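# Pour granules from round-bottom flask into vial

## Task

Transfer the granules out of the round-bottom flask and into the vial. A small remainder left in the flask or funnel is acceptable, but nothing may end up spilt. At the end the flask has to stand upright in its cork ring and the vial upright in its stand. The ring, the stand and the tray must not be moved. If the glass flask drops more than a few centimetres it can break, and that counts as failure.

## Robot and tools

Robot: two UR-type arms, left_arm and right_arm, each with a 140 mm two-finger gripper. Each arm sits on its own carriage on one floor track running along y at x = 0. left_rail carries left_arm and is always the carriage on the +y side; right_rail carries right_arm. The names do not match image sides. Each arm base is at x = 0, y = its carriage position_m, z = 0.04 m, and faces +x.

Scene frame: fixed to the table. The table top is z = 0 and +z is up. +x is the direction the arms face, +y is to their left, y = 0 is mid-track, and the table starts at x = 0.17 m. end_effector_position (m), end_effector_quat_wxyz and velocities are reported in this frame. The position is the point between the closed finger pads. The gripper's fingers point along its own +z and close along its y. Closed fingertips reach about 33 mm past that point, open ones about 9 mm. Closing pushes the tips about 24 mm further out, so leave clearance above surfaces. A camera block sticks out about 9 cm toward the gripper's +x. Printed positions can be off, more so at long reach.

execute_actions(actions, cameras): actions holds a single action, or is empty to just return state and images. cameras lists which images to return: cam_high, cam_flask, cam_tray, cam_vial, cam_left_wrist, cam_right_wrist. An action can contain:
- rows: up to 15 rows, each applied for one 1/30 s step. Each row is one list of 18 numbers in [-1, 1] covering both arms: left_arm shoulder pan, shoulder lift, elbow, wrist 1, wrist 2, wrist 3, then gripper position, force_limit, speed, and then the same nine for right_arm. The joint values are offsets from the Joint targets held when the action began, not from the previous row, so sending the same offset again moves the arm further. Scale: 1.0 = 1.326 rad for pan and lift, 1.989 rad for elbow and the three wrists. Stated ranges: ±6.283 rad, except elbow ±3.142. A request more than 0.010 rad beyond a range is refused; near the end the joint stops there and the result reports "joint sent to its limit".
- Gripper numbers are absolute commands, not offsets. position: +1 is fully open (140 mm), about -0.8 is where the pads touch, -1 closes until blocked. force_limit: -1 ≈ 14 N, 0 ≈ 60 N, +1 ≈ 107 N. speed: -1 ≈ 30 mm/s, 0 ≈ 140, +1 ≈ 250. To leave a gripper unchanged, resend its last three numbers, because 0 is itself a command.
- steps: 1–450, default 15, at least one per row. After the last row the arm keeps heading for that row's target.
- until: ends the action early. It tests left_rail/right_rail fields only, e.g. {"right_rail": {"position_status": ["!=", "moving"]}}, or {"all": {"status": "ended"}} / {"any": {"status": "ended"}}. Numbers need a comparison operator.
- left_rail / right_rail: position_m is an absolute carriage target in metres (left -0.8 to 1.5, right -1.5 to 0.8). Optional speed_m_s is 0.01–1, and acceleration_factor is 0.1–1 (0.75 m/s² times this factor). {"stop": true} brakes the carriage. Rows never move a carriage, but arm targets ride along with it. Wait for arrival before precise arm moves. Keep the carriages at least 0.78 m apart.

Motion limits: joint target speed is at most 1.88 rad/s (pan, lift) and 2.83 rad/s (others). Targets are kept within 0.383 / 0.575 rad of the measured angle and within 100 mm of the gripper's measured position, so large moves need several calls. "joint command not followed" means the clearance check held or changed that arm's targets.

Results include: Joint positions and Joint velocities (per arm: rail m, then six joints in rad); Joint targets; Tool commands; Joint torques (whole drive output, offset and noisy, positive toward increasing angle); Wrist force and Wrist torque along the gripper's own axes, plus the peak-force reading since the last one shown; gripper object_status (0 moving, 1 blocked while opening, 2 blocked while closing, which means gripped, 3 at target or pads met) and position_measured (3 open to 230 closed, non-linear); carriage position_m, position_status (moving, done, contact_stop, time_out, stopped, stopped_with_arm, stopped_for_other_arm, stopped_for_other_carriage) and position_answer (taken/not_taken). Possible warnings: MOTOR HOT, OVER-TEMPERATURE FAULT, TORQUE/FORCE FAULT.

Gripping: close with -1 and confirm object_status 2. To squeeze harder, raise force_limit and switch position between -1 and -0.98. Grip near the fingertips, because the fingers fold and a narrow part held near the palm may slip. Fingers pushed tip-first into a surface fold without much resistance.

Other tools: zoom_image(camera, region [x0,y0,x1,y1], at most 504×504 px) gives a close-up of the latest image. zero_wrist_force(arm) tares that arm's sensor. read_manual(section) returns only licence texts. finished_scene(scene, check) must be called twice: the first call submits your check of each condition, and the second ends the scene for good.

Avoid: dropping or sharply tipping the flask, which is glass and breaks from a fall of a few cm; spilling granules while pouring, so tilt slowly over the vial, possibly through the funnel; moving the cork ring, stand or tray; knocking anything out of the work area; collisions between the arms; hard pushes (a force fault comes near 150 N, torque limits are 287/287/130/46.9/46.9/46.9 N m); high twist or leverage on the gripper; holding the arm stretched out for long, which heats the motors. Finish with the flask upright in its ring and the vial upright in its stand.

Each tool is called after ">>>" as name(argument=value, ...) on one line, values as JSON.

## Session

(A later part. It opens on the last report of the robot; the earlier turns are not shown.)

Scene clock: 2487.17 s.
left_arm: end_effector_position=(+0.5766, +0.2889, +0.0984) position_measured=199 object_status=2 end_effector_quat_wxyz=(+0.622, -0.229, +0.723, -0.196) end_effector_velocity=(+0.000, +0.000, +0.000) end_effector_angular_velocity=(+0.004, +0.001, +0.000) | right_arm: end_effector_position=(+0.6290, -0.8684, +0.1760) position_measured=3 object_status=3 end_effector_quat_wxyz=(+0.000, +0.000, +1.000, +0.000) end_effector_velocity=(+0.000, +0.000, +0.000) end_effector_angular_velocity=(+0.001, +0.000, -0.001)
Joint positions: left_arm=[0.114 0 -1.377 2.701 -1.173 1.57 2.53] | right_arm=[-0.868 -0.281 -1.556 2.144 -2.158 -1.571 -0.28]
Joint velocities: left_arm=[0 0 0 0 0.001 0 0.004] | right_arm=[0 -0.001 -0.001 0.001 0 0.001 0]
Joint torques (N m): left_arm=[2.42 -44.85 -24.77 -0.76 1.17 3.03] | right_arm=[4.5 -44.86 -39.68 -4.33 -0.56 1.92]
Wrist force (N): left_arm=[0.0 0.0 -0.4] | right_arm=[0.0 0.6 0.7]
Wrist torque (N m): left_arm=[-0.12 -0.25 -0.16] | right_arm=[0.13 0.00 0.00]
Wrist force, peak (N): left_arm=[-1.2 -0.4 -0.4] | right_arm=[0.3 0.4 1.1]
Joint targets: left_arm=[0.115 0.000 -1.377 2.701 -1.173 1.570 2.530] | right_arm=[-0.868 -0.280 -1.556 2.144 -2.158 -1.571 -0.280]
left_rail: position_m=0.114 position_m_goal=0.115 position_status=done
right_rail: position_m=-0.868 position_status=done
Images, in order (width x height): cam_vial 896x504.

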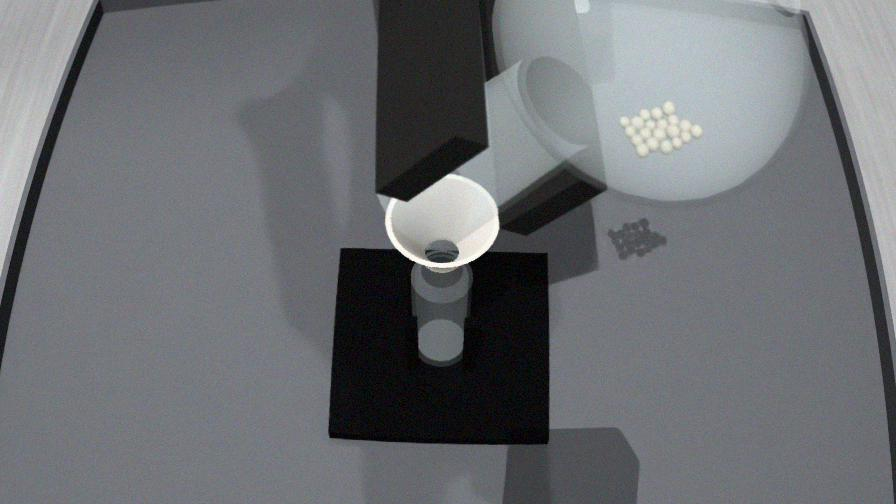

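>>> execute_actions(actions=[{"left_rail": {"position_m": 0.1126}, "rows": [[0,0,0,0,0,0.0001,-1,0,-1,0,0,0,0,0,0,1,1,1],[0,0,0,0,0,0.0008,-1,0,-1,0,0,0,0,0,0,1,1,1],[0,0,0,0,0,0.0025,-1,0,-1,0,0,0,0,0,0,1,1,1],[0,0,0,0,0,0.0053,-1,0,-1,0,0,0,0,0,0,1,1,1],[0,0,0,0,0,0.0092,-1,0,-1,0,0,0,0,0,0,1,1,1],[0,-0.0001,0,0,0,0.0139,-1,0,-1,0,0,0,0,0,0,1,1,1],[0,-0.0001,0,0.0001,0,0.0192,-1,0,-1,0,0,0,0,0,0,1,1,1],[0,-0.0001,0,0.0001,0,0.0247,-1,0,-1,0,0,0,0,0,0,1,1,1],[0,-0.0002,0,0.0001,0,0.0299,-1,0,-1,0,0,0,0,0,0,1,1,1],[0,-0.0002,0,0.0001,0,0.0347,-1,0,-1,0,0,0,0,0,0,1,1,1],[0,-0.0002,0,0.0001,0,0.0385,-1,0,-1,0,0,0,0,0,0,1,1,1],[0,-0.0003,0,0.0002,0,0.0413,-1,0,-1,0,0,0,0,0,0,1,1,1],[0,-0.0003,0,0.0002,0,0.0430,-1,0,-1,0,0,0,0,0,0,1,1,1],[0,-0.0003,0,0.0002,0,0.0438,-1,0,-1,0,0,0,0,0,0,1,1,1],[0,-0.0003,0,0.0002,0,0.0439,-1,0,-1,0,0,0,0,0,0,1,1,1]], "steps": 20}], cameras=["cam_vial", "cam_left_wrist"])

>>> zoom_image(camera="cam_vial", region=[370, 80, 790, 380])

>>> zoom_image(camera="cam_left_wrist", region=[400, 140, 560, 240])

Scene clock: 2500.57 s.
left_arm: end_effector_position=(+0.5766, +0.2870, +0.0985) position_measured=199 object_status=2 end_effector_quat_wxyz=(+0.630, -0.197, +0.732, -0.169) end_effector_velocity=(+0.000, +0.000, +0.000) end_effector_angular_velocity=(+0.004, +0.000, -0.001) | right_arm: end_effector_position=(+0.6290, -0.8684, +0.1760) position_measured=3 object_status=3 end_effector_quat_wxyz=(+0.000, +0.000, +1.000, +0.000) end_effector_velocity=(+0.000, +0.000, +0.001) end_effector_angular_velocity=(-0.001, +0.000, +0.001)
Joint positions: left_arm=[0.113 0 -1.378 2.701 -1.173 1.57 2.617] | right_arm=[-0.868 -0.281 -1.556 2.144 -2.158 -1.571 -0.28]
Joint velocities: left_arm=[0 0.001 0 0 0 0.001 0.004] | right_arm=[0 0 -0.001 -0.001 0.001 -0.001 -0.001]
Joint torques (N m): left_arm=[2.21 -45.05 -2.89 -0.81 1.15 4.22] | right_arm=[5.76 -44.09 -40.4 -4.31 -0.51 2.52]
Wrist force (N): left_arm=[-0.1 -0.2 -0.3] | right_arm=[0.2 0.4 0.6]
Wrist torque (N m): left_arm=[-0.15 -0.23 -0.15] | right_arm=[0.09 -0.04 0.01]
Wrist force, peak (N): left_arm=[-0.8 -0.1 -0.9] | right_arm=[0.3 0.6 1.0]
Joint targets: left_arm=[0.113 0.000 -1.378 2.701 -1.173 1.570 2.617] | right_arm=[-0.868 -0.280 -1.556 2.144 -2.158 -1.571 -0.280]
left_rail: position_m=0.113 position_status=done
right_rail: position_m=-0.868 position_status=done
Images, in order (width x height): cam_vial 896x504, cam_left_wrist 896x504.

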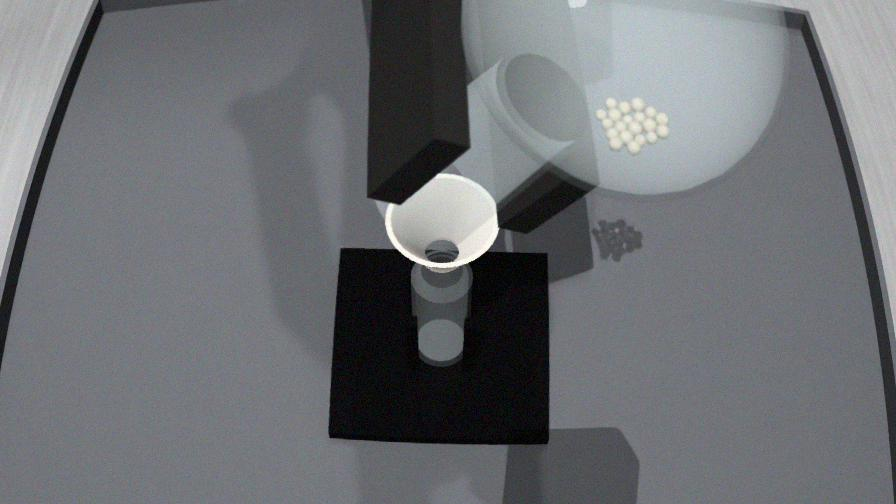

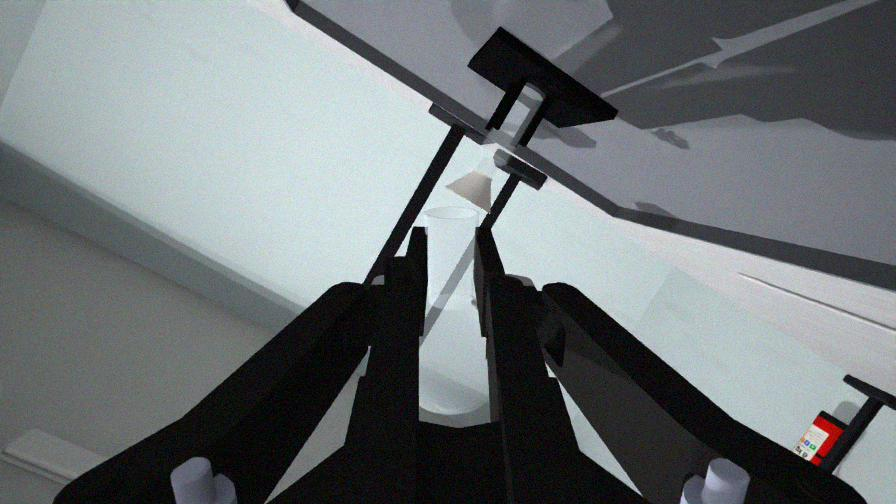

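Scaled by 1.200 from the camera's 896x504 image, which has a finer 1280x720 frame.

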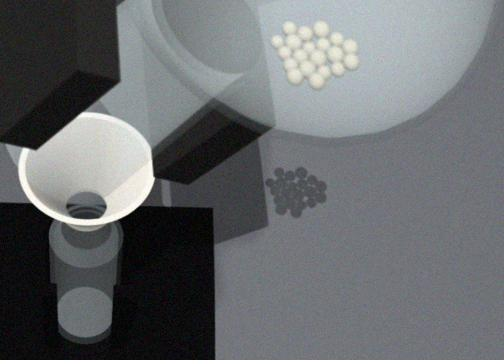

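Scaled by 3.150 from the camera's 896x504 image, which has a finer 1280x720 frame.

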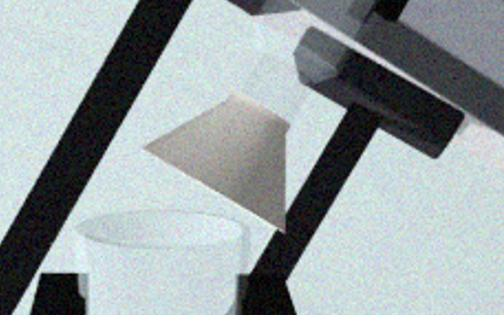

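>>> execute_actions(actions=[{"left_rail": {"position_m": 0.1116}, "rows": [[0,0,0,0,0,0.0001,-1,0,-1,0,0,0,0,0,0,1,1,1],[0,0,0,0,0,0.0008,-1,0,-1,0,0,0,0,0,0,1,1,1],[0,0,0,0,0,0.0025,-1,0,-1,0,0,0,0,0,0,1,1,1],[0,0,0,0,0,0.0053,-1,0,-1,0,0,0,0,0,0,1,1,1],[0,0,0,0,0,0.0092,-1,0,-1,0,0,0,0,0,0,1,1,1],[0,0,0,0,0,0.0139,-1,0,-1,0,0,0,0,0,0,1,1,1],[0,0,0,0,0,0.0192,-1,0,-1,0,0,0,0,0,0,1,1,1],[0,0,0,0,0,0.0247,-1,0,-1,0,0,0,0,0,0,1,1,1],[0,0,0,0,0,0.0299,-1,0,-1,0,0,0,0,0,0,1,1,1],[0,0,0,0,0,0.0347,-1,0,-1,0,0,0,0,0,0,1,1,1],[0,0,0,0,0,0.0385,-1,0,-1,0,0,0,0,0,0,1,1,1],[0,0,0,0,0,0.0413,-1,0,-1,0,0,0,0,0,0,1,1,1],[0,0,0,0,0,0.0430,-1,0,-1,0,0,0,0,0,0,1,1,1],[0,0,0,0,0,0.0438,-1,0,-1,0,0,0,0,0,0,1,1,1],[0,0,0,0,0,0.0439,-1,0,-1,0,0,0,0,0,0,1,1,1]], "steps": 20}], cameras=["cam_vial", "cam_tray"])

>>> zoom_image(camera="cam_vial", region=[370, 80, 790, 380])

Scene clock: 2520.17 s.
left_arm: end_effector_position=(+0.5766, +0.2860, +0.0985) position_measured=199 object_status=2 end_effector_quat_wxyz=(+0.637, -0.165, +0.740, -0.141) end_effector_velocity=(+0.000, +0.000, +0.000) end_effector_angular_velocity=(+0.005, +0.001, -0.001) | right_arm: end_effector_position=(+0.6290, -0.8684, +0.1760) position_measured=3 object_status=3 end_effector_quat_wxyz=(+0.000, +0.000, +1.000, +0.000) end_effector_velocity=(+0.000, +0.000, -0.001) end_effector_angular_velocity=(+0.000, +0.001, +0.000)
Joint positions: left_arm=[0.112 0 -1.378 2.701 -1.173 1.57 2.704] | right_arm=[-0.868 -0.281 -1.556 2.144 -2.158 -1.571 -0.28]
Joint velocities: left_arm=[0 -0.001 0 0.001 0 0 0.005] | right_arm=[0 0 0.001 0 0 0 0]
Joint torques (N m): left_arm=[1.64 -41.66 -7.47 -3.79 1.44 2.84] | right_arm=[3.42 -46.24 -39.66 -4.75 -0.25 2.24]
Wrist force (N): left_arm=[-0.3 -0.2 -0.4] | right_arm=[-0.2 0.4 0.6]
Wrist torque (N m): left_arm=[-0.16 -0.18 -0.15] | right_arm=[0.10 0.03 0.00]
Wrist force, peak (N): left_arm=[-0.5 -0.9 -0.6] | right_arm=[-0.2 0.5 1.1]
Joint targets: left_arm=[0.112 0.000 -1.378 2.701 -1.173 1.570 2.705] | right_arm=[-0.868 -0.280 -1.556 2.144 -2.158 -1.571 -0.280]
left_rail: position_m=0.112 position_status=done
right_rail: position_m=-0.868 position_status=done
Images, in order (width x height): cam_tray 896x504, cam_vial 896x504.

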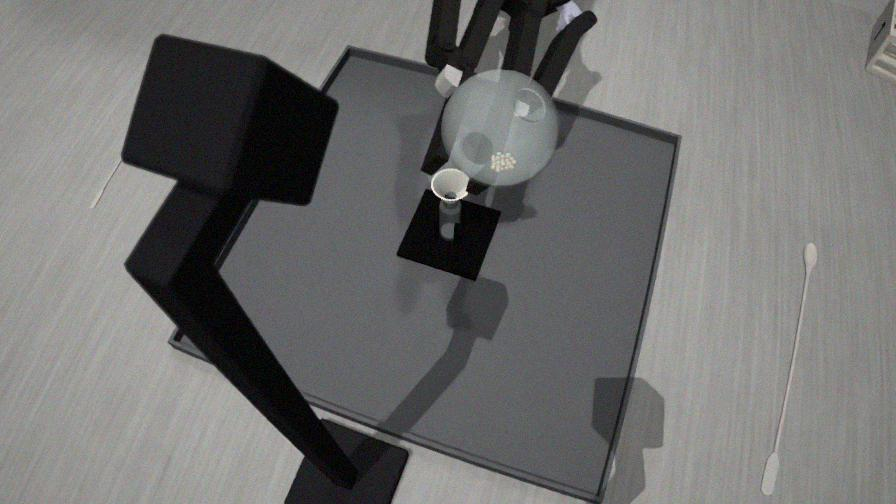

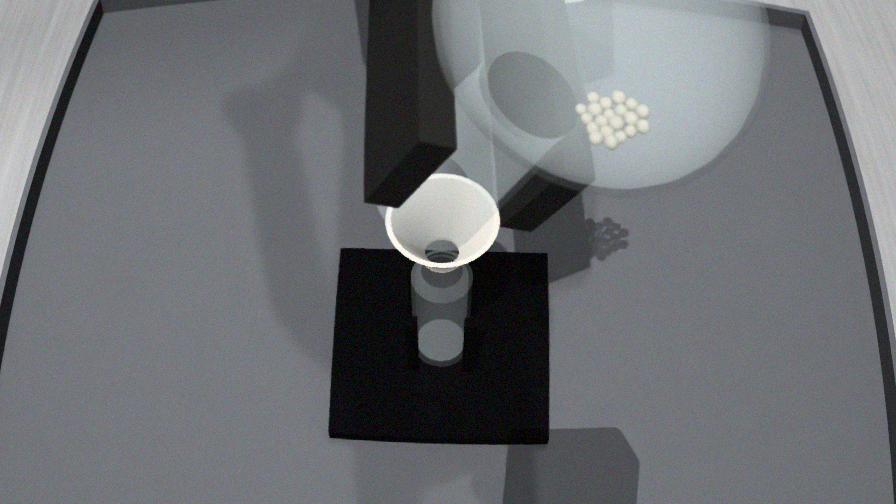

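Scaled by 1.200 from the camera's 896x504 image, which has a finer 1280x720 frame.

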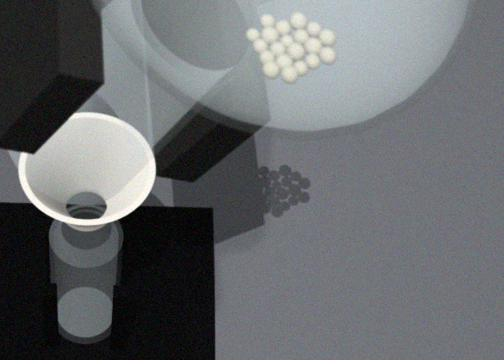

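>>> execute_actions(actions=[{"left_rail": {"position_m": 0.1111}, "rows": [[0,0,0,0,0,0.0001,-1,0,-1,0,0,0,0,0,0,1,1,1],[0,0,0,0,0,0.0004,-1,0,-1,0,0,0,0,0,0,1,1,1],[0,0,0,0,0,0.0013,-1,0,-1,0,0,0,0,0,0,1,1,1],[0,0,0,0,0,0.0027,-1,0,-1,0,0,0,0,0,0,1,1,1],[0,0,0,0,0,0.0046,-1,0,-1,0,0,0,0,0,0,1,1,1],[0,0,0,0,0,0.0070,-1,0,-1,0,0,0,0,0,0,1,1,1],[0,0,0,0,0,0.0096,-1,0,-1,0,0,0,0,0,0,1,1,1],[0,0,0,0,0,0.0123,-1,0,-1,0,0,0,0,0,0,1,1,1],[0,0,0,0,0,0.0150,-1,0,-1,0,0,0,0,0,0,1,1,1],[0,0,0,0,0,0.0173,-1,0,-1,0,0,0,0,0,0,1,1,1],[0,0,0,0,0,0.0193,-1,0,-1,0,0,0,0,0,0,1,1,1],[0,0,0,0,0,0.0207,-1,0,-1,0,0,0,0,0,0,1,1,1],[0,0,0,0,0,0.0215,-1,0,-1,0,0,0,0,0,0,1,1,1],[0,0,0,0,0,0.0219,-1,0,-1,0,0,0,0,0,0,1,1,1],[0,0,0,0,0,0.0219,-1,0,-1,0,0,0,0,0,0,1,1,1]], "steps": 20}], cameras=["cam_vial"])

>>> zoom_image(camera="cam_vial", region=[370, 80, 790, 380])

Scene clock: 2539.47 s.
left_arm: end_effector_position=(+0.5766, +0.2855, +0.0985) position_measured=199 object_status=2 end_effector_quat_wxyz=(+0.640, -0.148, +0.743, -0.127) end_effector_velocity=(+0.000, +0.000, +0.000) end_effector_angular_velocity=(+0.003, +0.000, +0.000) | right_arm: end_effector_position=(+0.6290, -0.8684, +0.1760) position_measured=3 object_status=3 end_effector_quat_wxyz=(+0.000, +0.000, +1.000, +0.000) end_effector_velocity=(-0.001, +0.001, +0.000) end_effector_angular_velocity=(+0.000, +0.002, +0.001)
Joint positions: left_arm=[0.111 0 -1.378 2.701 -1.173 1.57 2.748] | right_arm=[-0.868 -0.281 -1.556 2.144 -2.158 -1.571 -0.28]
Joint velocities: left_arm=[0 0.001 0 -0.001 0 0 0.003] | right_arm=[0 0.001 0 0.001 0.002 0 0]
Joint torques (N m): left_arm=[1.11 -37.23 -13.44 -3.4 1.65 3.24] | right_arm=[7.66 -45.54 -40.68 -4.66 -0.24 2.01]
Wrist force (N): left_arm=[-0.1 -0.1 -0.1] | right_arm=[0.1 0.2 0.4]
Wrist torque (N m): left_arm=[-0.12 -0.24 -0.15] | right_arm=[0.04 -0.03 0.00]
Wrist force, peak (N): left_arm=[-0.7 -0.4 -0.9] | right_arm=[0.0 0.2 1.2]
Joint targets: left_arm=[0.111 0.000 -1.378 2.701 -1.173 1.570 2.748] | right_arm=[-0.868 -0.280 -1.556 2.144 -2.158 -1.571 -0.280]
left_rail: position_m=0.111 position_status=done
right_rail: position_m=-0.868 position_status=done
Images, in order (width x height): cam_vial 896x504.

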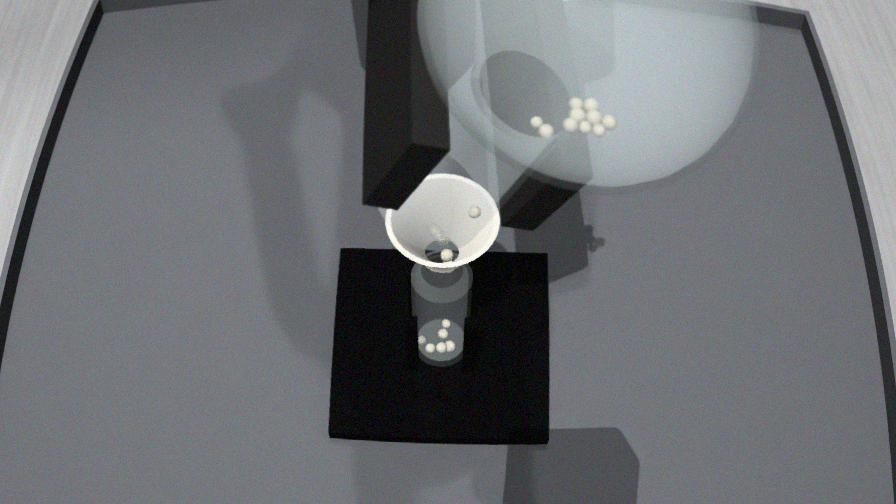

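Scaled by 1.200 from the camera's 896x504 image, which has a finer 1280x720 frame.

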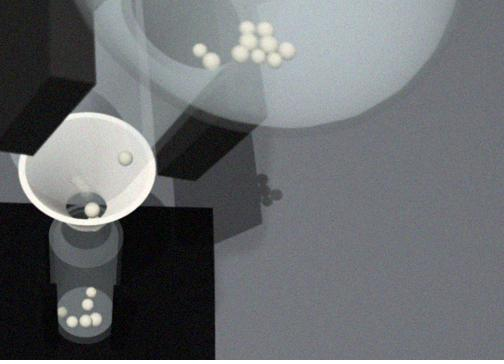

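>>> execute_actions(actions=[], cameras=["cam_vial"])

>>> zoom_image(camera="cam_vial", region=[370, 40, 790, 380])

Scene clock: 2542.73 s.
left_arm: end_effector_position=(+0.5766, +0.2855, +0.0985) position_measured=199 object_status=2 end_effector_quat_wxyz=(+0.640, -0.148, +0.744, -0.127) end_effector_velocity=(+0.000, +0.000, +0.000) end_effector_angular_velocity=(+0.000, +0.001, -0.001) | right_arm: end_effector_position=(+0.6290, -0.8684, +0.1760) position_measured=3 object_status=3 end_effector_quat_wxyz=(+0.000, +0.000, +1.000, +0.000) end_effector_velocity=(+0.000, +0.000, -0.001) end_effector_angular_velocity=(+0.001, +0.002, +0.001)
Joint positions: left_arm=[0.111 0 -1.378 2.701 -1.173 1.57 2.748] | right_arm=[-0.868 -0.281 -1.556 2.144 -2.158 -1.571 -0.28]
Joint velocities: left_arm=[0 -0.001 0 0 0 0 0.001] | right_arm=[0 0 0.001 0 0.002 0 0]
Joint torques (N m): left_arm=[0.54 -36.67 -14.51 -3.43 2.05 3.23] | right_arm=[6.34 -45.04 -39.18 -4.88 -0.9 1.73]
Wrist force (N): left_arm=[-0.2 0.0 -0.2] | right_arm=[-0.1 0.4 0.3]
Wrist torque (N m): left_arm=[-0.10 -0.20 -0.16] | right_arm=[0.08 0.02 0.00]
Wrist force, peak (N): left_arm=[-0.4 -0.1 -0.8] | right_arm=[-0.2 0.9 0.9]
Joint targets: left_arm=[0.111 0.000 -1.378 2.701 -1.173 1.570 2.748] | right_arm=[-0.868 -0.280 -1.556 2.144 -2.158 -1.571 -0.280]
Tool commands: left_gripper/position=-1.0 left_gripper/force_limit=+0.0 left_gripper/speed=-1.0 right_gripper/position=+1.0 right_gripper/force_limit=+1.0 right_gripper/speed=+1.0
left_rail: position_m=0.111 position_status=done
right_rail: position_m=-0.868 position_status=done
Images, in order (width x height): cam_vial 896x504.

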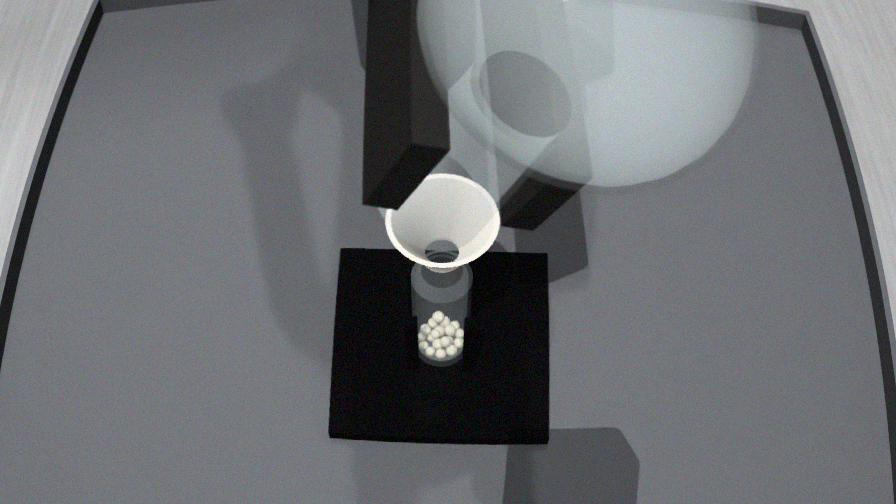

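Scaled by 1.200 from the camera's 896x504 image, which has a finer 1280x720 frame.

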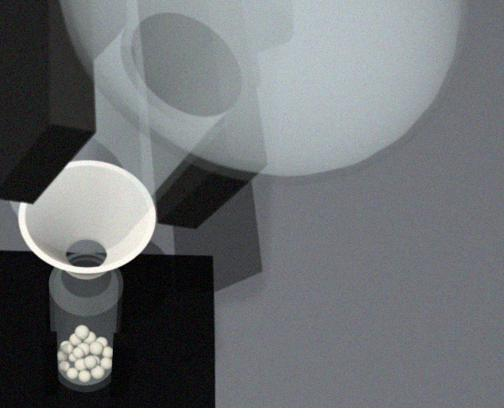

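>>> execute_actions(actions=[], cameras=["cam_tray", "cam_left_wrist", "cam_vial"])

>>> zoom_image(camera="cam_tray", region=[340, 50, 640, 300])

>>> zoom_image(camera="cam_left_wrist", region=[380, 120, 580, 440])

>>> zoom_image(camera="cam_vial", region=[380, 160, 540, 380])

Scene clock: 2547.30 s.
left_arm: end_effector_position=(+0.5766, +0.2855, +0.0985) position_measured=199 object_status=2 end_effector_quat_wxyz=(+0.640, -0.148, +0.744, -0.127) end_effector_velocity=(+0.000, +0.000, +0.000) end_effector_angular_velocity=(-0.001, +0.000, +0.000) | right_arm: end_effector_position=(+0.6290, -0.8684, +0.1760) position_measured=3 object_status=3 end_effector_quat_wxyz=(+0.000, +0.000, +1.000, +0.000) end_effector_velocity=(+0.000, +0.000, +0.000) end_effector_angular_velocity=(-0.001, -0.001, +0.000)
Joint positions: left_arm=[0.111 0 -1.378 2.701 -1.173 1.57 2.748] | right_arm=[-0.868 -0.281 -1.556 2.144 -2.158 -1.571 -0.28]
Joint velocities: left_arm=[0 0.001 0 0 0 0.001 -0.001] | right_arm=[0 0 0 0 -0.001 0 0]
Joint torques (N m): left_arm=[0.05 -36.43 -15.36 -3.77 1.65 3.45] | right_arm=[7.18 -44.74 -38.52 -4.67 -0.71 2.04]
Wrist force (N): left_arm=[0.1 -0.3 -0.2] | right_arm=[0.0 0.3 0.9]
Wrist torque (N m): left_arm=[-0.18 -0.27 -0.16] | right_arm=[0.07 0.00 0.00]
Wrist force, peak (N): left_arm=[-0.6 0.1 -0.6] | right_arm=[0.2 0.9 0.7]
Joint targets: left_arm=[0.111 0.000 -1.378 2.701 -1.173 1.570 2.748] | right_arm=[-0.868 -0.280 -1.556 2.144 -2.158 -1.571 -0.280]
Tool commands: left_gripper/position=-1.0 left_gripper/force_limit=+0.0 left_gripper/speed=-1.0 right_gripper/position=+1.0 right_gripper/force_limit=+1.0 right_gripper/speed=+1.0
left_rail: position_m=0.111 position_status=done
right_rail: position_m=-0.868 position_status=done
Images, in order (width x height): cam_tray 896x504, cam_vial 896x504, cam_left_wrist 896x504.

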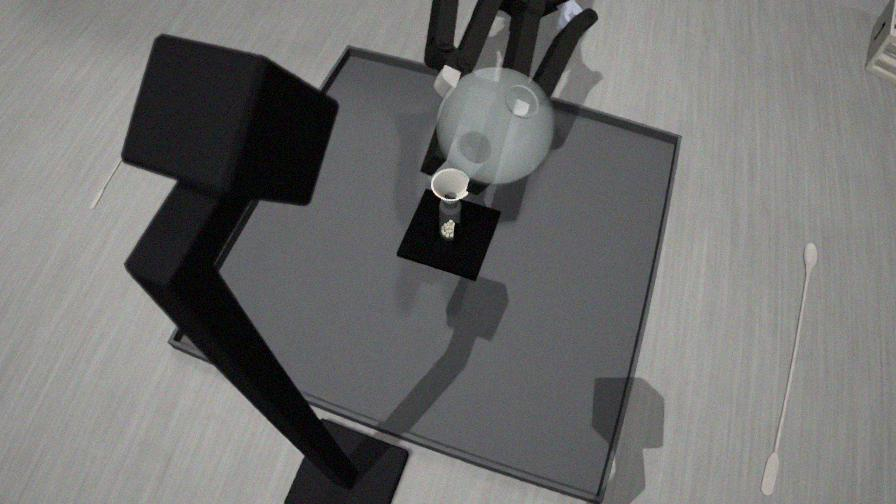

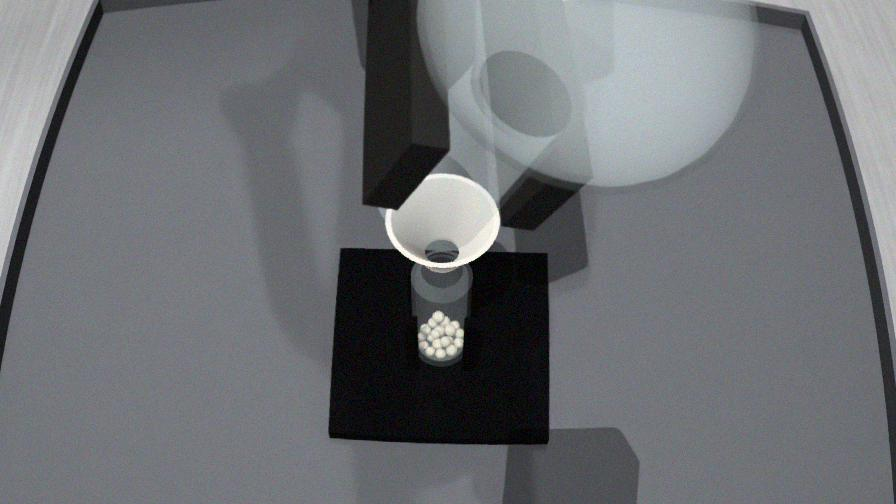

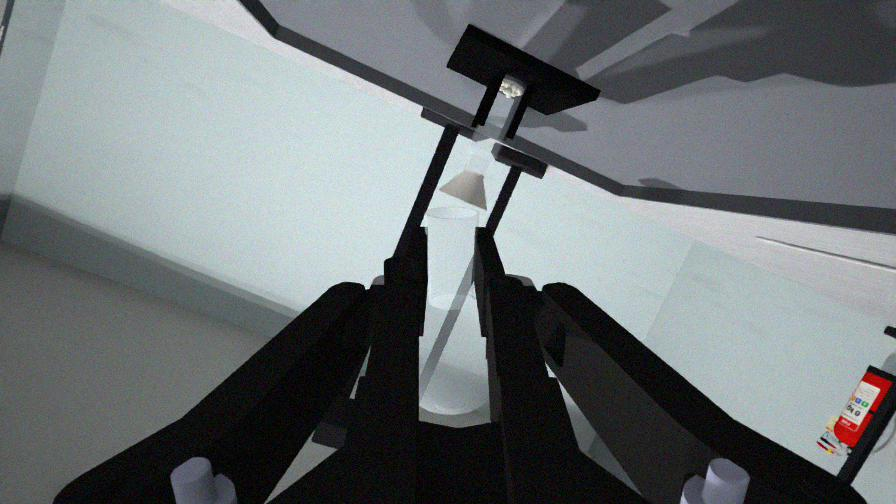

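Scaled by 1.680 from the camera's 896x504 image, which has a finer 1280x720 frame.

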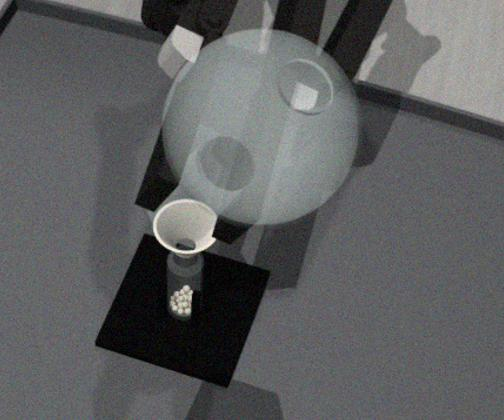

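Scaled by 1.575 from the camera's 896x504 image, which has a finer 1280x720 frame.

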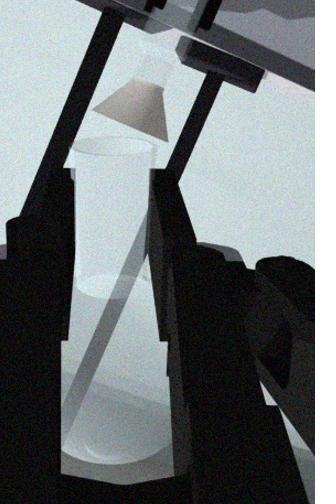

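Scaled by 2.291 from the camera's 896x504 image, which has a finer 1280x720 frame.

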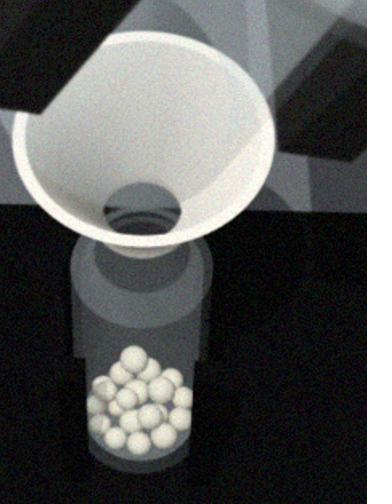

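>>> execute_actions(actions=[{"rows": [[0,-0.0002,0,0.0001,0,-0.0006,-1,0,-1,0,0,0,0,0,0,1,1,1],[0,-0.0012,-0.0001,0.0010,0,-0.0043,-1,0,-1,0,0,0,0,0,0,1,1,1],[0,-0.0037,-0.0004,0.0029,0,-0.0130,-1,0,-1,0,0,0,0,0,0,1,1,1],[0,-0.0079,-0.0009,0.0061,0,-0.0275,-1,0,-1,0,0,0,0,0,0,1,1,1],[0,-0.0135,-0.0015,0.0105,0,-0.0473,-1,0,-1,0,0,0,0,0,0,1,1,1],[0,-0.0205,-0.0022,0.0159,0,-0.0715,-1,0,-1,0,0,0,0,0,0,1,1,1],[0,-0.0282,-0.0031,0.0219,0,-0.0986,-1,0,-1,0,0,0,0,0,0,1,1,1],[0,-0.0363,-0.0039,0.0281,0,-0.1267,-1,0,-1,0,0,0,0,0,0,1,1,1],[0,-0.0440,-0.0048,0.0341,0,-0.1537,-1,0,-1,0,0,0,0,0,0,1,1,1],[0,-0.0510,-0.0055,0.0395,0,-0.1780,-1,0,-1,0,0,0,0,0,0,1,1,1],[0,-0.0567,-0.0061,0.0439,0,-0.1978,-1,0,-1,0,0,0,0,0,0,1,1,1],[0,-0.0608,-0.0066,0.0471,0,-0.2122,-1,0,-1,0,0,0,0,0,0,1,1,1],[0,-0.0633,-0.0068,0.0491,0,-0.2209,-1,0,-1,0,0,0,0,0,0,1,1,1],[0,-0.0643,-0.0070,0.0499,0,-0.2246,-1,0,-1,0,0,0,0,0,0,1,1,1],[0,-0.0645,-0.0070,0.0500,0,-0.2252,-1,0,-1,0,0,0,0,0,0,1,1,1]], "steps": 20}], cameras=["cam_vial"])

Scene clock: 2618.23 s.
left_arm: end_effector_position=(+0.5792, +0.2855, +0.1230) position_measured=199 object_status=2 end_effector_quat_wxyz=(+0.595, -0.310, +0.692, -0.266) end_effector_velocity=(+0.000, +0.000, +0.000) end_effector_angular_velocity=(-0.004, +0.000, +0.001) | right_arm: end_effector_position=(+0.6290, -0.8684, +0.1760) position_measured=3 object_status=3 end_effector_quat_wxyz=(+0.000, +0.000, +1.000, +0.000) end_effector_velocity=(-0.001, +0.001, -0.001) end_effector_angular_velocity=(+0.000, +0.002, +0.002)
Joint positions: left_arm=[0.111 0 -1.463 2.687 -1.073 1.57 2.301] | right_arm=[-0.868 -0.281 -1.556 2.144 -2.158 -1.571 -0.281]
Joint velocities: left_arm=[0 0 0 0 0 0 -0.004] | right_arm=[0 0.001 0.001 0 0.001 0 -0.001]
Joint torques (N m): left_arm=[0.32 -40.98 -27.85 0.09 1.84 -1.89] | right_arm=[4.64 -45.47 -41.36 -4.28 -0.9 2.32]
Wrist force (N): left_arm=[-0.1 -0.1 -0.6] | right_arm=[0.1 0.2 0.6]
Wrist torque (N m): left_arm=[-0.08 -0.28 -0.12] | right_arm=[0.03 -0.02 0.00]
Wrist force, peak (N): left_arm=[-0.6 -0.4 -1.1] | right_arm=[-0.2 0.6 1.2]
Joint targets: left_arm=[0.111 0.000 -1.463 2.687 -1.073 1.570 2.300] | right_arm=[-0.868 -0.280 -1.556 2.144 -2.158 -1.571 -0.280]
left_rail: position_m=0.111 position_status=done
right_rail: position_m=-0.868 position_status=done
Images, in order (width x height): cam_vial 896x504.

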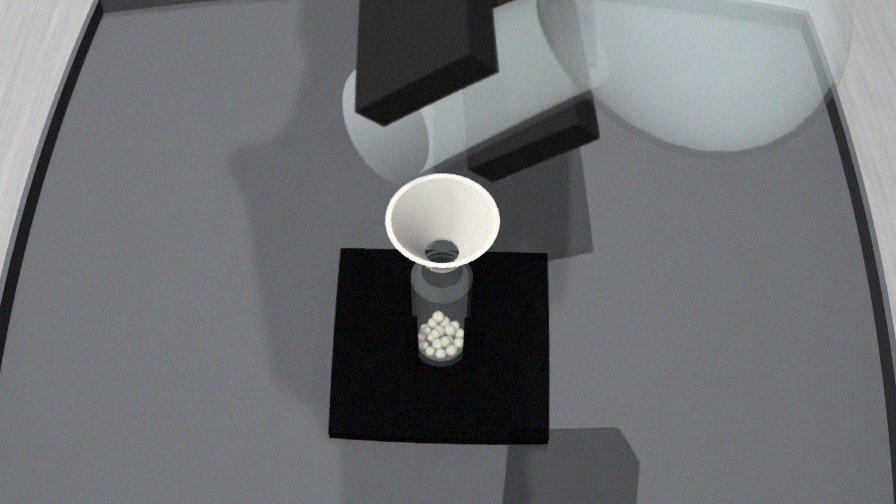

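>>> execute_actions(actions=[{"rows": [[0,-0.0004,-0.0001,0.0003,0,-0.0010,-1,0,-1,0,0,0,0,0,0,1,1,1],[0,-0.0025,-0.0005,0.0022,0,-0.0068,-1,0,-1,0,0,0,0,0,0,1,1,1],[0,-0.0076,-0.0016,0.0066,0,-0.0204,-1,0,-1,0,0,0,0,0,0,1,1,1],[0,-0.0159,-0.0033,0.0139,0,-0.0429,-1,0,-1,0,0,0,0,0,0,1,1,1],[0,-0.0275,-0.0057,0.0240,0,-0.0739,-1,0,-1,0,0,0,0,0,0,1,1,1],[0,-0.0415,-0.0086,0.0363,0,-0.1117,-1,0,-1,0,0,0,0,0,0,1,1,1],[0,-0.0573,-0.0119,0.0500,0,-0.1540,-1,0,-1,0,0,0,0,0,0,1,1,1],[0,-0.0736,-0.0152,0.0643,0,-0.1979,-1,0,-1,0,0,0,0,0,0,1,1,1],[0,-0.0893,-0.0185,0.0780,0,-0.2402,-1,0,-1,0,0,0,0,0,0,1,1,1],[0,-0.1033,-0.0214,0.0903,0,-0.2781,-1,0,-1,0,0,0,0,0,0,1,1,1],[0,-0.1149,-0.0238,0.1004,0,-0.3090,-1,0,-1,0,0,0,0,0,0,1,1,1],[0,-0.1232,-0.0255,0.1077,0,-0.3316,-1,0,-1,0,0,0,0,0,0,1,1,1],[0,-0.1283,-0.0266,0.1121,0,-0.3452,-1,0,-1,0,0,0,0,0,0,1,1,1],[0,-0.1304,-0.0270,0.1140,0,-0.3510,-1,0,-1,0,0,0,0,0,0,1,1,1],[0,-0.1308,-0.0271,0.1143,0,-0.3519,-1,0,-1,0,0,0,0,0,0,1,1,1]], "steps": 18}], cameras=["cam_tray"])

Scene clock: 2646.07 s.
left_arm: end_effector_position=(+0.5892, +0.2855, +0.1829) position_measured=199 object_status=2 end_effector_quat_wxyz=(-0.468, +0.528, -0.544, +0.454) end_effector_velocity=(+0.000, +0.000, +0.000) end_effector_angular_velocity=(-0.004, +0.000, +0.000) | right_arm: end_effector_position=(+0.6290, -0.8684, +0.1760) position_measured=3 object_status=3 end_effector_quat_wxyz=(+0.000, +0.000, +1.000, +0.000) end_effector_velocity=(+0.001, +0.000, +0.001) end_effector_angular_velocity=(+0.001, -0.002, +0.000)
Joint positions: left_arm=[0.111 0 -1.637 2.633 -0.846 1.57 1.601] | right_arm=[-0.868 -0.281 -1.556 2.144 -2.158 -1.571 -0.28]
Joint velocities: left_arm=[0 -0.001 -0.001 0 0 0 -0.004] | right_arm=[0 0 -0.001 -0.001 0 0.001 -0.001]
Joint torques (N m): left_arm=[-0.26 -34.73 -38.42 -0.74 1.84 -2.37] | right_arm=[4.65 -43.62 -40.66 -4.8 -0.74 1.74]
Wrist force (N): left_arm=[-1.0 -0.2 -0.4] | right_arm=[0.1 0.2 0.5]
Wrist torque (N m): left_arm=[-0.08 -0.09 -0.12] | right_arm=[0.04 -0.02 0.00]
Wrist force, peak (N): left_arm=[-1.4 -1.4 -0.2] | right_arm=[0.1 1.0 0.7]
Joint targets: left_arm=[0.111 0.000 -1.637 2.633 -0.846 1.570 1.601] | right_arm=[-0.868 -0.280 -1.556 2.144 -2.158 -1.571 -0.280]
left_rail: position_m=0.111 position_status=done
right_rail: position_m=-0.868 position_status=done
Images, in order (width x height): cam_tray 896x504.

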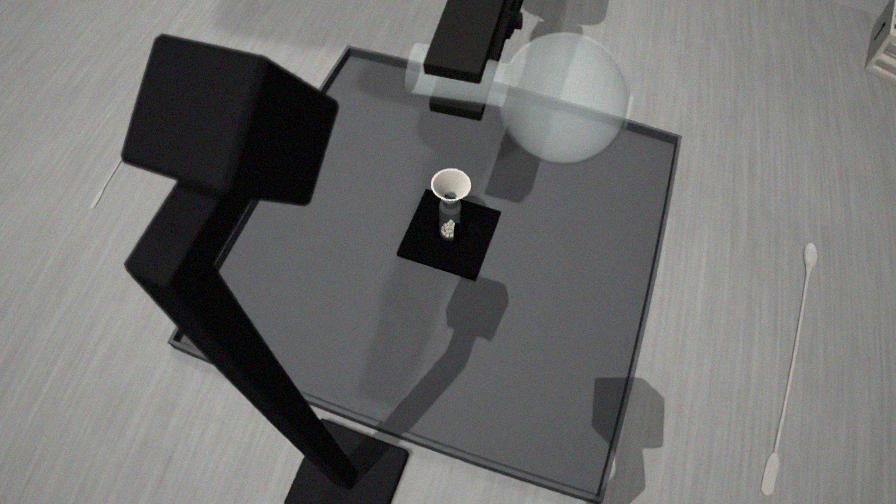

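>>> execute_actions(actions=[{"left_rail": {"position_m": 0.8036, "acceleration_factor": 0.6}, "rows": [[0,-0.0003,0.0001,-0.0001,0,-0.0010,-1,0,-1,0,0,0,0,0,0,1,1,1],[0,-0.0019,0.0005,-0.0006,0,-0.0072,-1,0,-1,0,0,0,0,0,0,1,1,1],[0,-0.0057,0.0014,-0.0019,0,-0.0218,-1,0,-1,0,0,0,0,0,0,1,1,1],[0,-0.0121,0.0029,-0.0040,0,-0.0460,-1,0,-1,0,0,0,0,0,0,1,1,1],[0,-0.0208,0.0049,-0.0069,0,-0.0791,-1,0,-1,0,0,0,0,0,0,1,1,1],[0,-0.0315,0.0075,-0.0104,0,-0.1197,-1,0,-1,0,0,0,0,0,0,1,1,1],[0,-0.0434,0.0103,-0.0144,0,-0.1650,-1,0,-1,0,0,0,0,0,0,1,1,1],[0,-0.0558,0.0132,-0.0185,0,-0.2120,-1,0,-1,0,0,0,0,0,0,1,1,1],[0,-0.0677,0.0160,-0.0224,0,-0.2574,-1,0,-1,0,0,0,0,0,0,1,1,1],[0,-0.0784,0.0186,-0.0259,0,-0.2979,-1,0,-1,0,0,0,0,0,0,1,1,1],[0,-0.0871,0.0206,-0.0288,0,-0.3311,-1,0,-1,0,0,0,0,0,0,1,1,1],[0,-0.0934,0.0222,-0.0309,0,-0.3552,-1,0,-1,0,0,0,0,0,0,1,1,1],[0,-0.0973,0.0231,-0.0322,0,-0.3698,-1,0,-1,0,0,0,0,0,0,1,1,1],[0,-0.0989,0.0234,-0.0327,0,-0.3761,-1,0,-1,0,0,0,0,0,0,1,1,1],[0,-0.0992,0.0235,-0.0328,0,-0.3771,-1,0,-1,0,0,0,0,0,0,1,1,1]], "steps": 150, "until": {"left_rail": {"position_status": ["!=", "moving"]}}}], cameras=["cam_flask", "cam_left_wrist"])

Scene clock: 2666.47 s.
left_arm: end_effector_position=(+0.5706, +0.9779, +0.2499) position_measured=199 object_status=2 end_effector_quat_wxyz=(-0.292, +0.644, -0.292, +0.644) end_effector_velocity=(+0.000, +0.001, +0.000) end_effector_angular_velocity=(+0.002, -0.001, -0.001) | right_arm: end_effector_position=(+0.6290, -0.8684, +0.1760) position_measured=3 object_status=3 end_effector_quat_wxyz=(+0.000, +0.000, +1.000, +0.000) end_effector_velocity=(+0.000, +0.001, +0.000) end_effector_angular_velocity=(-0.001, +0.000, +0.001)
Joint positions: left_arm=[0.804 0 -1.768 2.679 -0.911 1.57 0.851] | right_arm=[-0.868 -0.281 -1.556 2.144 -2.158 -1.571 -0.281]
Joint velocities: left_arm=[0.001 0 0 0 0 0 0.002] | right_arm=[0 0.001 0 0 -0.001 -0.001 0]
Joint torques (N m): left_arm=[-0.47 -24.83 -21.31 -4.69 2.02 -2.61] | right_arm=[8.26 -43.77 -39.55 -4.94 -0.19 1.71]
Wrist force (N): left_arm=[-1.2 -0.7 0.1] | right_arm=[-0.3 0.4 0.5]
Wrist torque (N m): left_arm=[-0.11 -0.07 -0.06] | right_arm=[0.10 0.07 0.00]
Wrist force, peak (N): left_arm=[-2.7 -1.9 -0.1] | right_arm=[0.1 0.5 1.1]
Joint targets: left_arm=[0.804 0.000 -1.768 2.679 -0.911 1.570 0.851] | right_arm=[-0.868 -0.280 -1.556 2.144 -2.158 -1.571 -0.280]
left_rail: position_m=0.804 position_status=done
right_rail: position_m=-0.868 position_status=done
Images, in order (width x height): cam_flask 896x504, cam_left_wrist 896x504.

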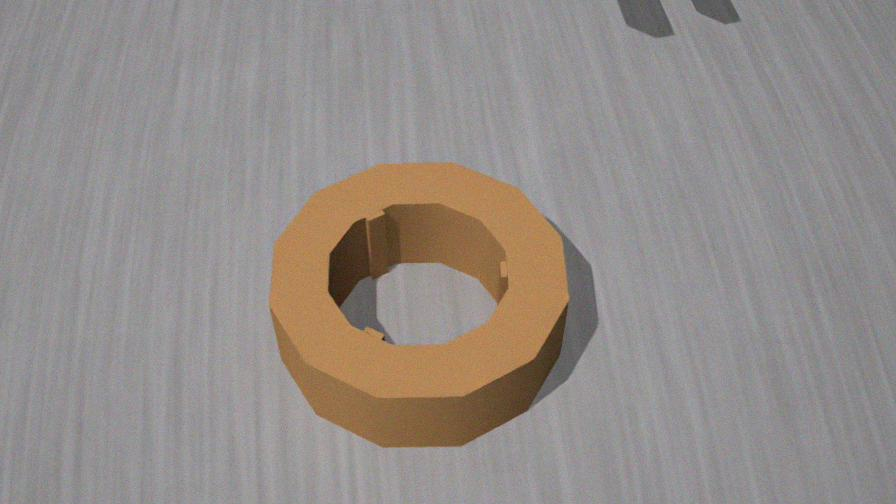

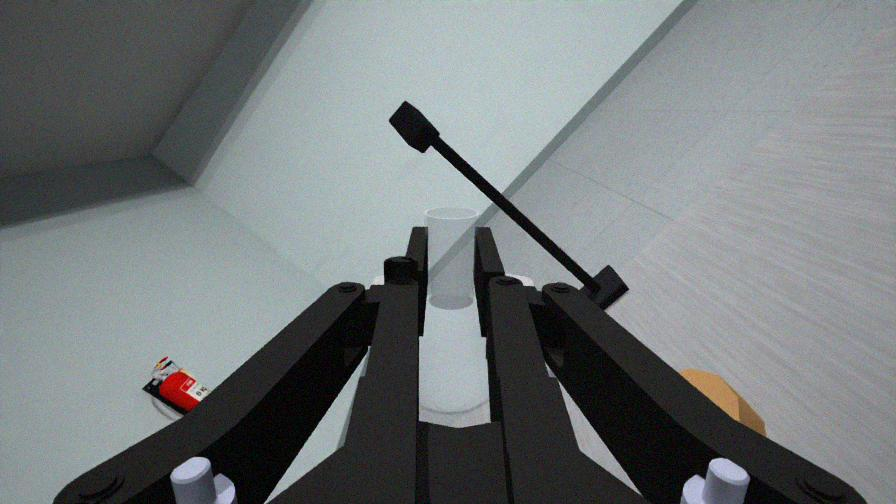

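>>> execute_actions(actions=[{"rows": [[0,0,0,0,0,-0.0012,-1,0,-1,0,0,0,0,0,0,1,1,1],[0,0,0,0,0,-0.0082,-1,0,-1,0,0,0,0,0,0,1,1,1],[0,0,0,0,0,-0.0248,-1,0,-1,0,0,0,0,0,0,1,1,1],[0,0,0,0,0,-0.0521,-1,0,-1,0,0,0,0,0,0,1,1,1],[0,0,0,0,0,-0.0898,-1,0,-1,0,0,0,0,0,0,1,1,1],[0,0,0,0,0,-0.1358,-1,0,-1,0,0,0,0,0,0,1,1,1],[0,0,0,0,0,-0.1872,-1,0,-1,0,0,0,0,0,0,1,1,1],[0,0,0,0,0,-0.2405,-1,0,-1,0,0,0,0,0,0,1,1,1],[0,0,0,0,0,-0.2919,-1,0,-1,0,0,0,0,0,0,1,1,1],[0,0,0,0,0,-0.3379,-1,0,-1,0,0,0,0,0,0,1,1,1],[0,0,0,0,0,-0.3756,-1,0,-1,0,0,0,0,0,0,1,1,1],[0,0,0,0,0,-0.4029,-1,0,-1,0,0,0,0,0,0,1,1,1],[0,0,0,0,0,-0.4195,-1,0,-1,0,0,0,0,0,0,1,1,1],[0,0,0,0,0,-0.4265,-1,0,-1,0,0,0,0,0,0,1,1,1],[0,0,0,0,0,-0.4277,-1,0,-1,0,0,0,0,0,0,1,1,1]], "steps": 20}], cameras=["cam_flask", "cam_left_wrist", "cam_high"])

Scene clock: 2686.77 s.
left_arm: end_effector_position=(+0.5706, +0.9780, +0.2499) position_measured=199 object_status=2 end_effector_quat_wxyz=(+0.000, +0.707, +0.000, +0.707) end_effector_velocity=(+0.000, +0.000, +0.000) end_effector_angular_velocity=(-0.002, +0.000, -0.001) | right_arm: end_effector_position=(+0.6290, -0.8684, +0.1760) position_measured=3 object_status=3 end_effector_quat_wxyz=(+0.000, +0.000, +1.000, +0.000) end_effector_velocity=(-0.001, +0.001, +0.000) end_effector_angular_velocity=(+0.001, +0.001, +0.001)
Joint positions: left_arm=[0.804 0 -1.768 2.679 -0.911 1.57 0.001] | right_arm=[-0.868 -0.281 -1.556 2.144 -2.158 -1.571 -0.28]
Joint velocities: left_arm=[0 -0.001 0 0 0 0 -0.002] | right_arm=[0 0.001 0 0.001 0 0.001 0]
Joint torques (N m): left_arm=[0.07 -25.92 -29.97 -3.02 2 -3.03] | right_arm=[5.55 -44.15 -39.89 -4.77 -0.36 2.43]
Wrist force (N): left_arm=[-1.4 -1.0 0.6] | right_arm=[-0.1 0.3 0.7]
Wrist torque (N m): left_arm=[-0.02 0.02 -0.04] | right_arm=[0.07 0.03 0.01]
Wrist force, peak (N): left_arm=[-2.1 -1.0 0.2] | right_arm=[-0.1 0.7 1.0]
Joint targets: left_arm=[0.804 0.000 -1.768 2.679 -0.911 1.570 0.000] | right_arm=[-0.868 -0.280 -1.556 2.144 -2.158 -1.571 -0.280]
left_rail: position_m=0.804 position_status=done
right_rail: position_m=-0.868 position_status=done
Images, in order (width x height): cam_high 896x504, cam_flask 896x504, cam_left_wrist 896x504.

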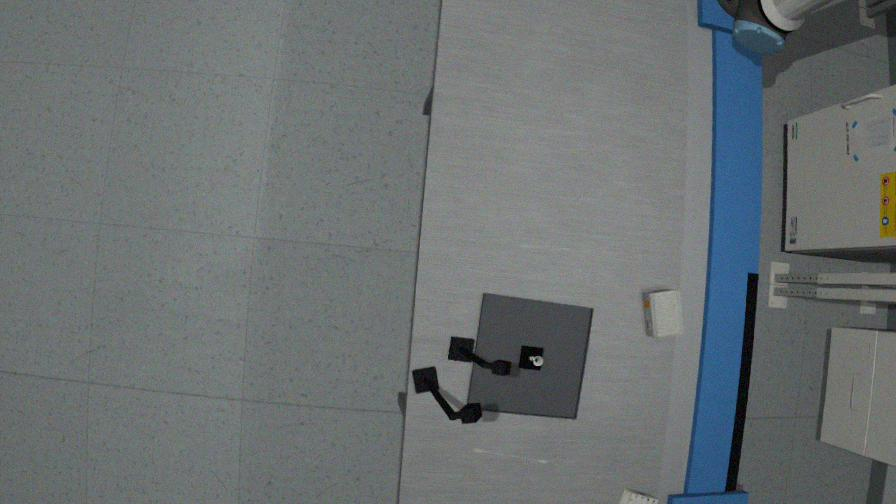

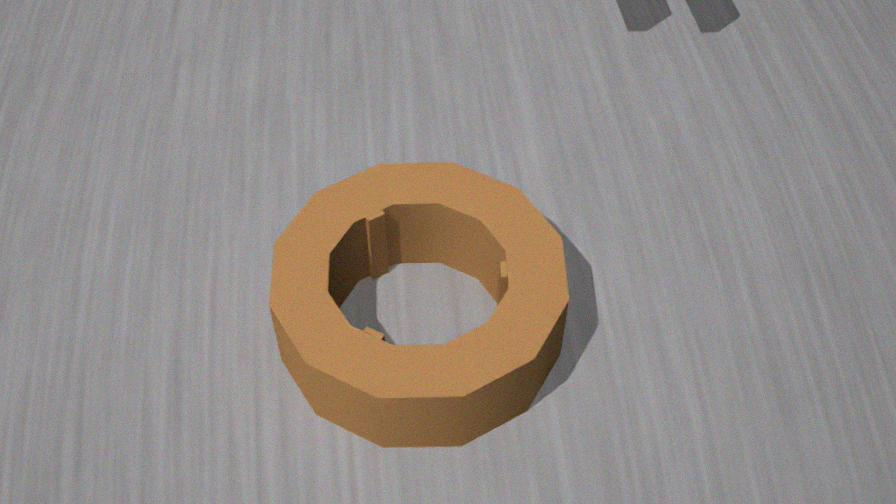

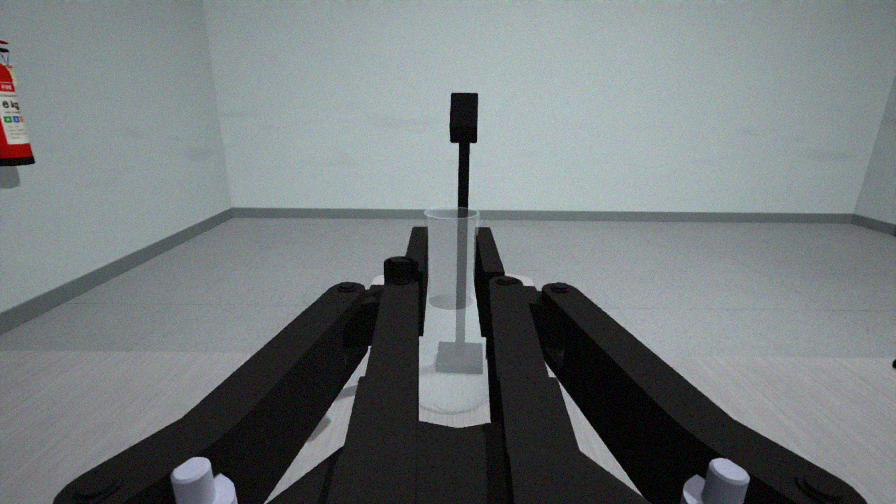

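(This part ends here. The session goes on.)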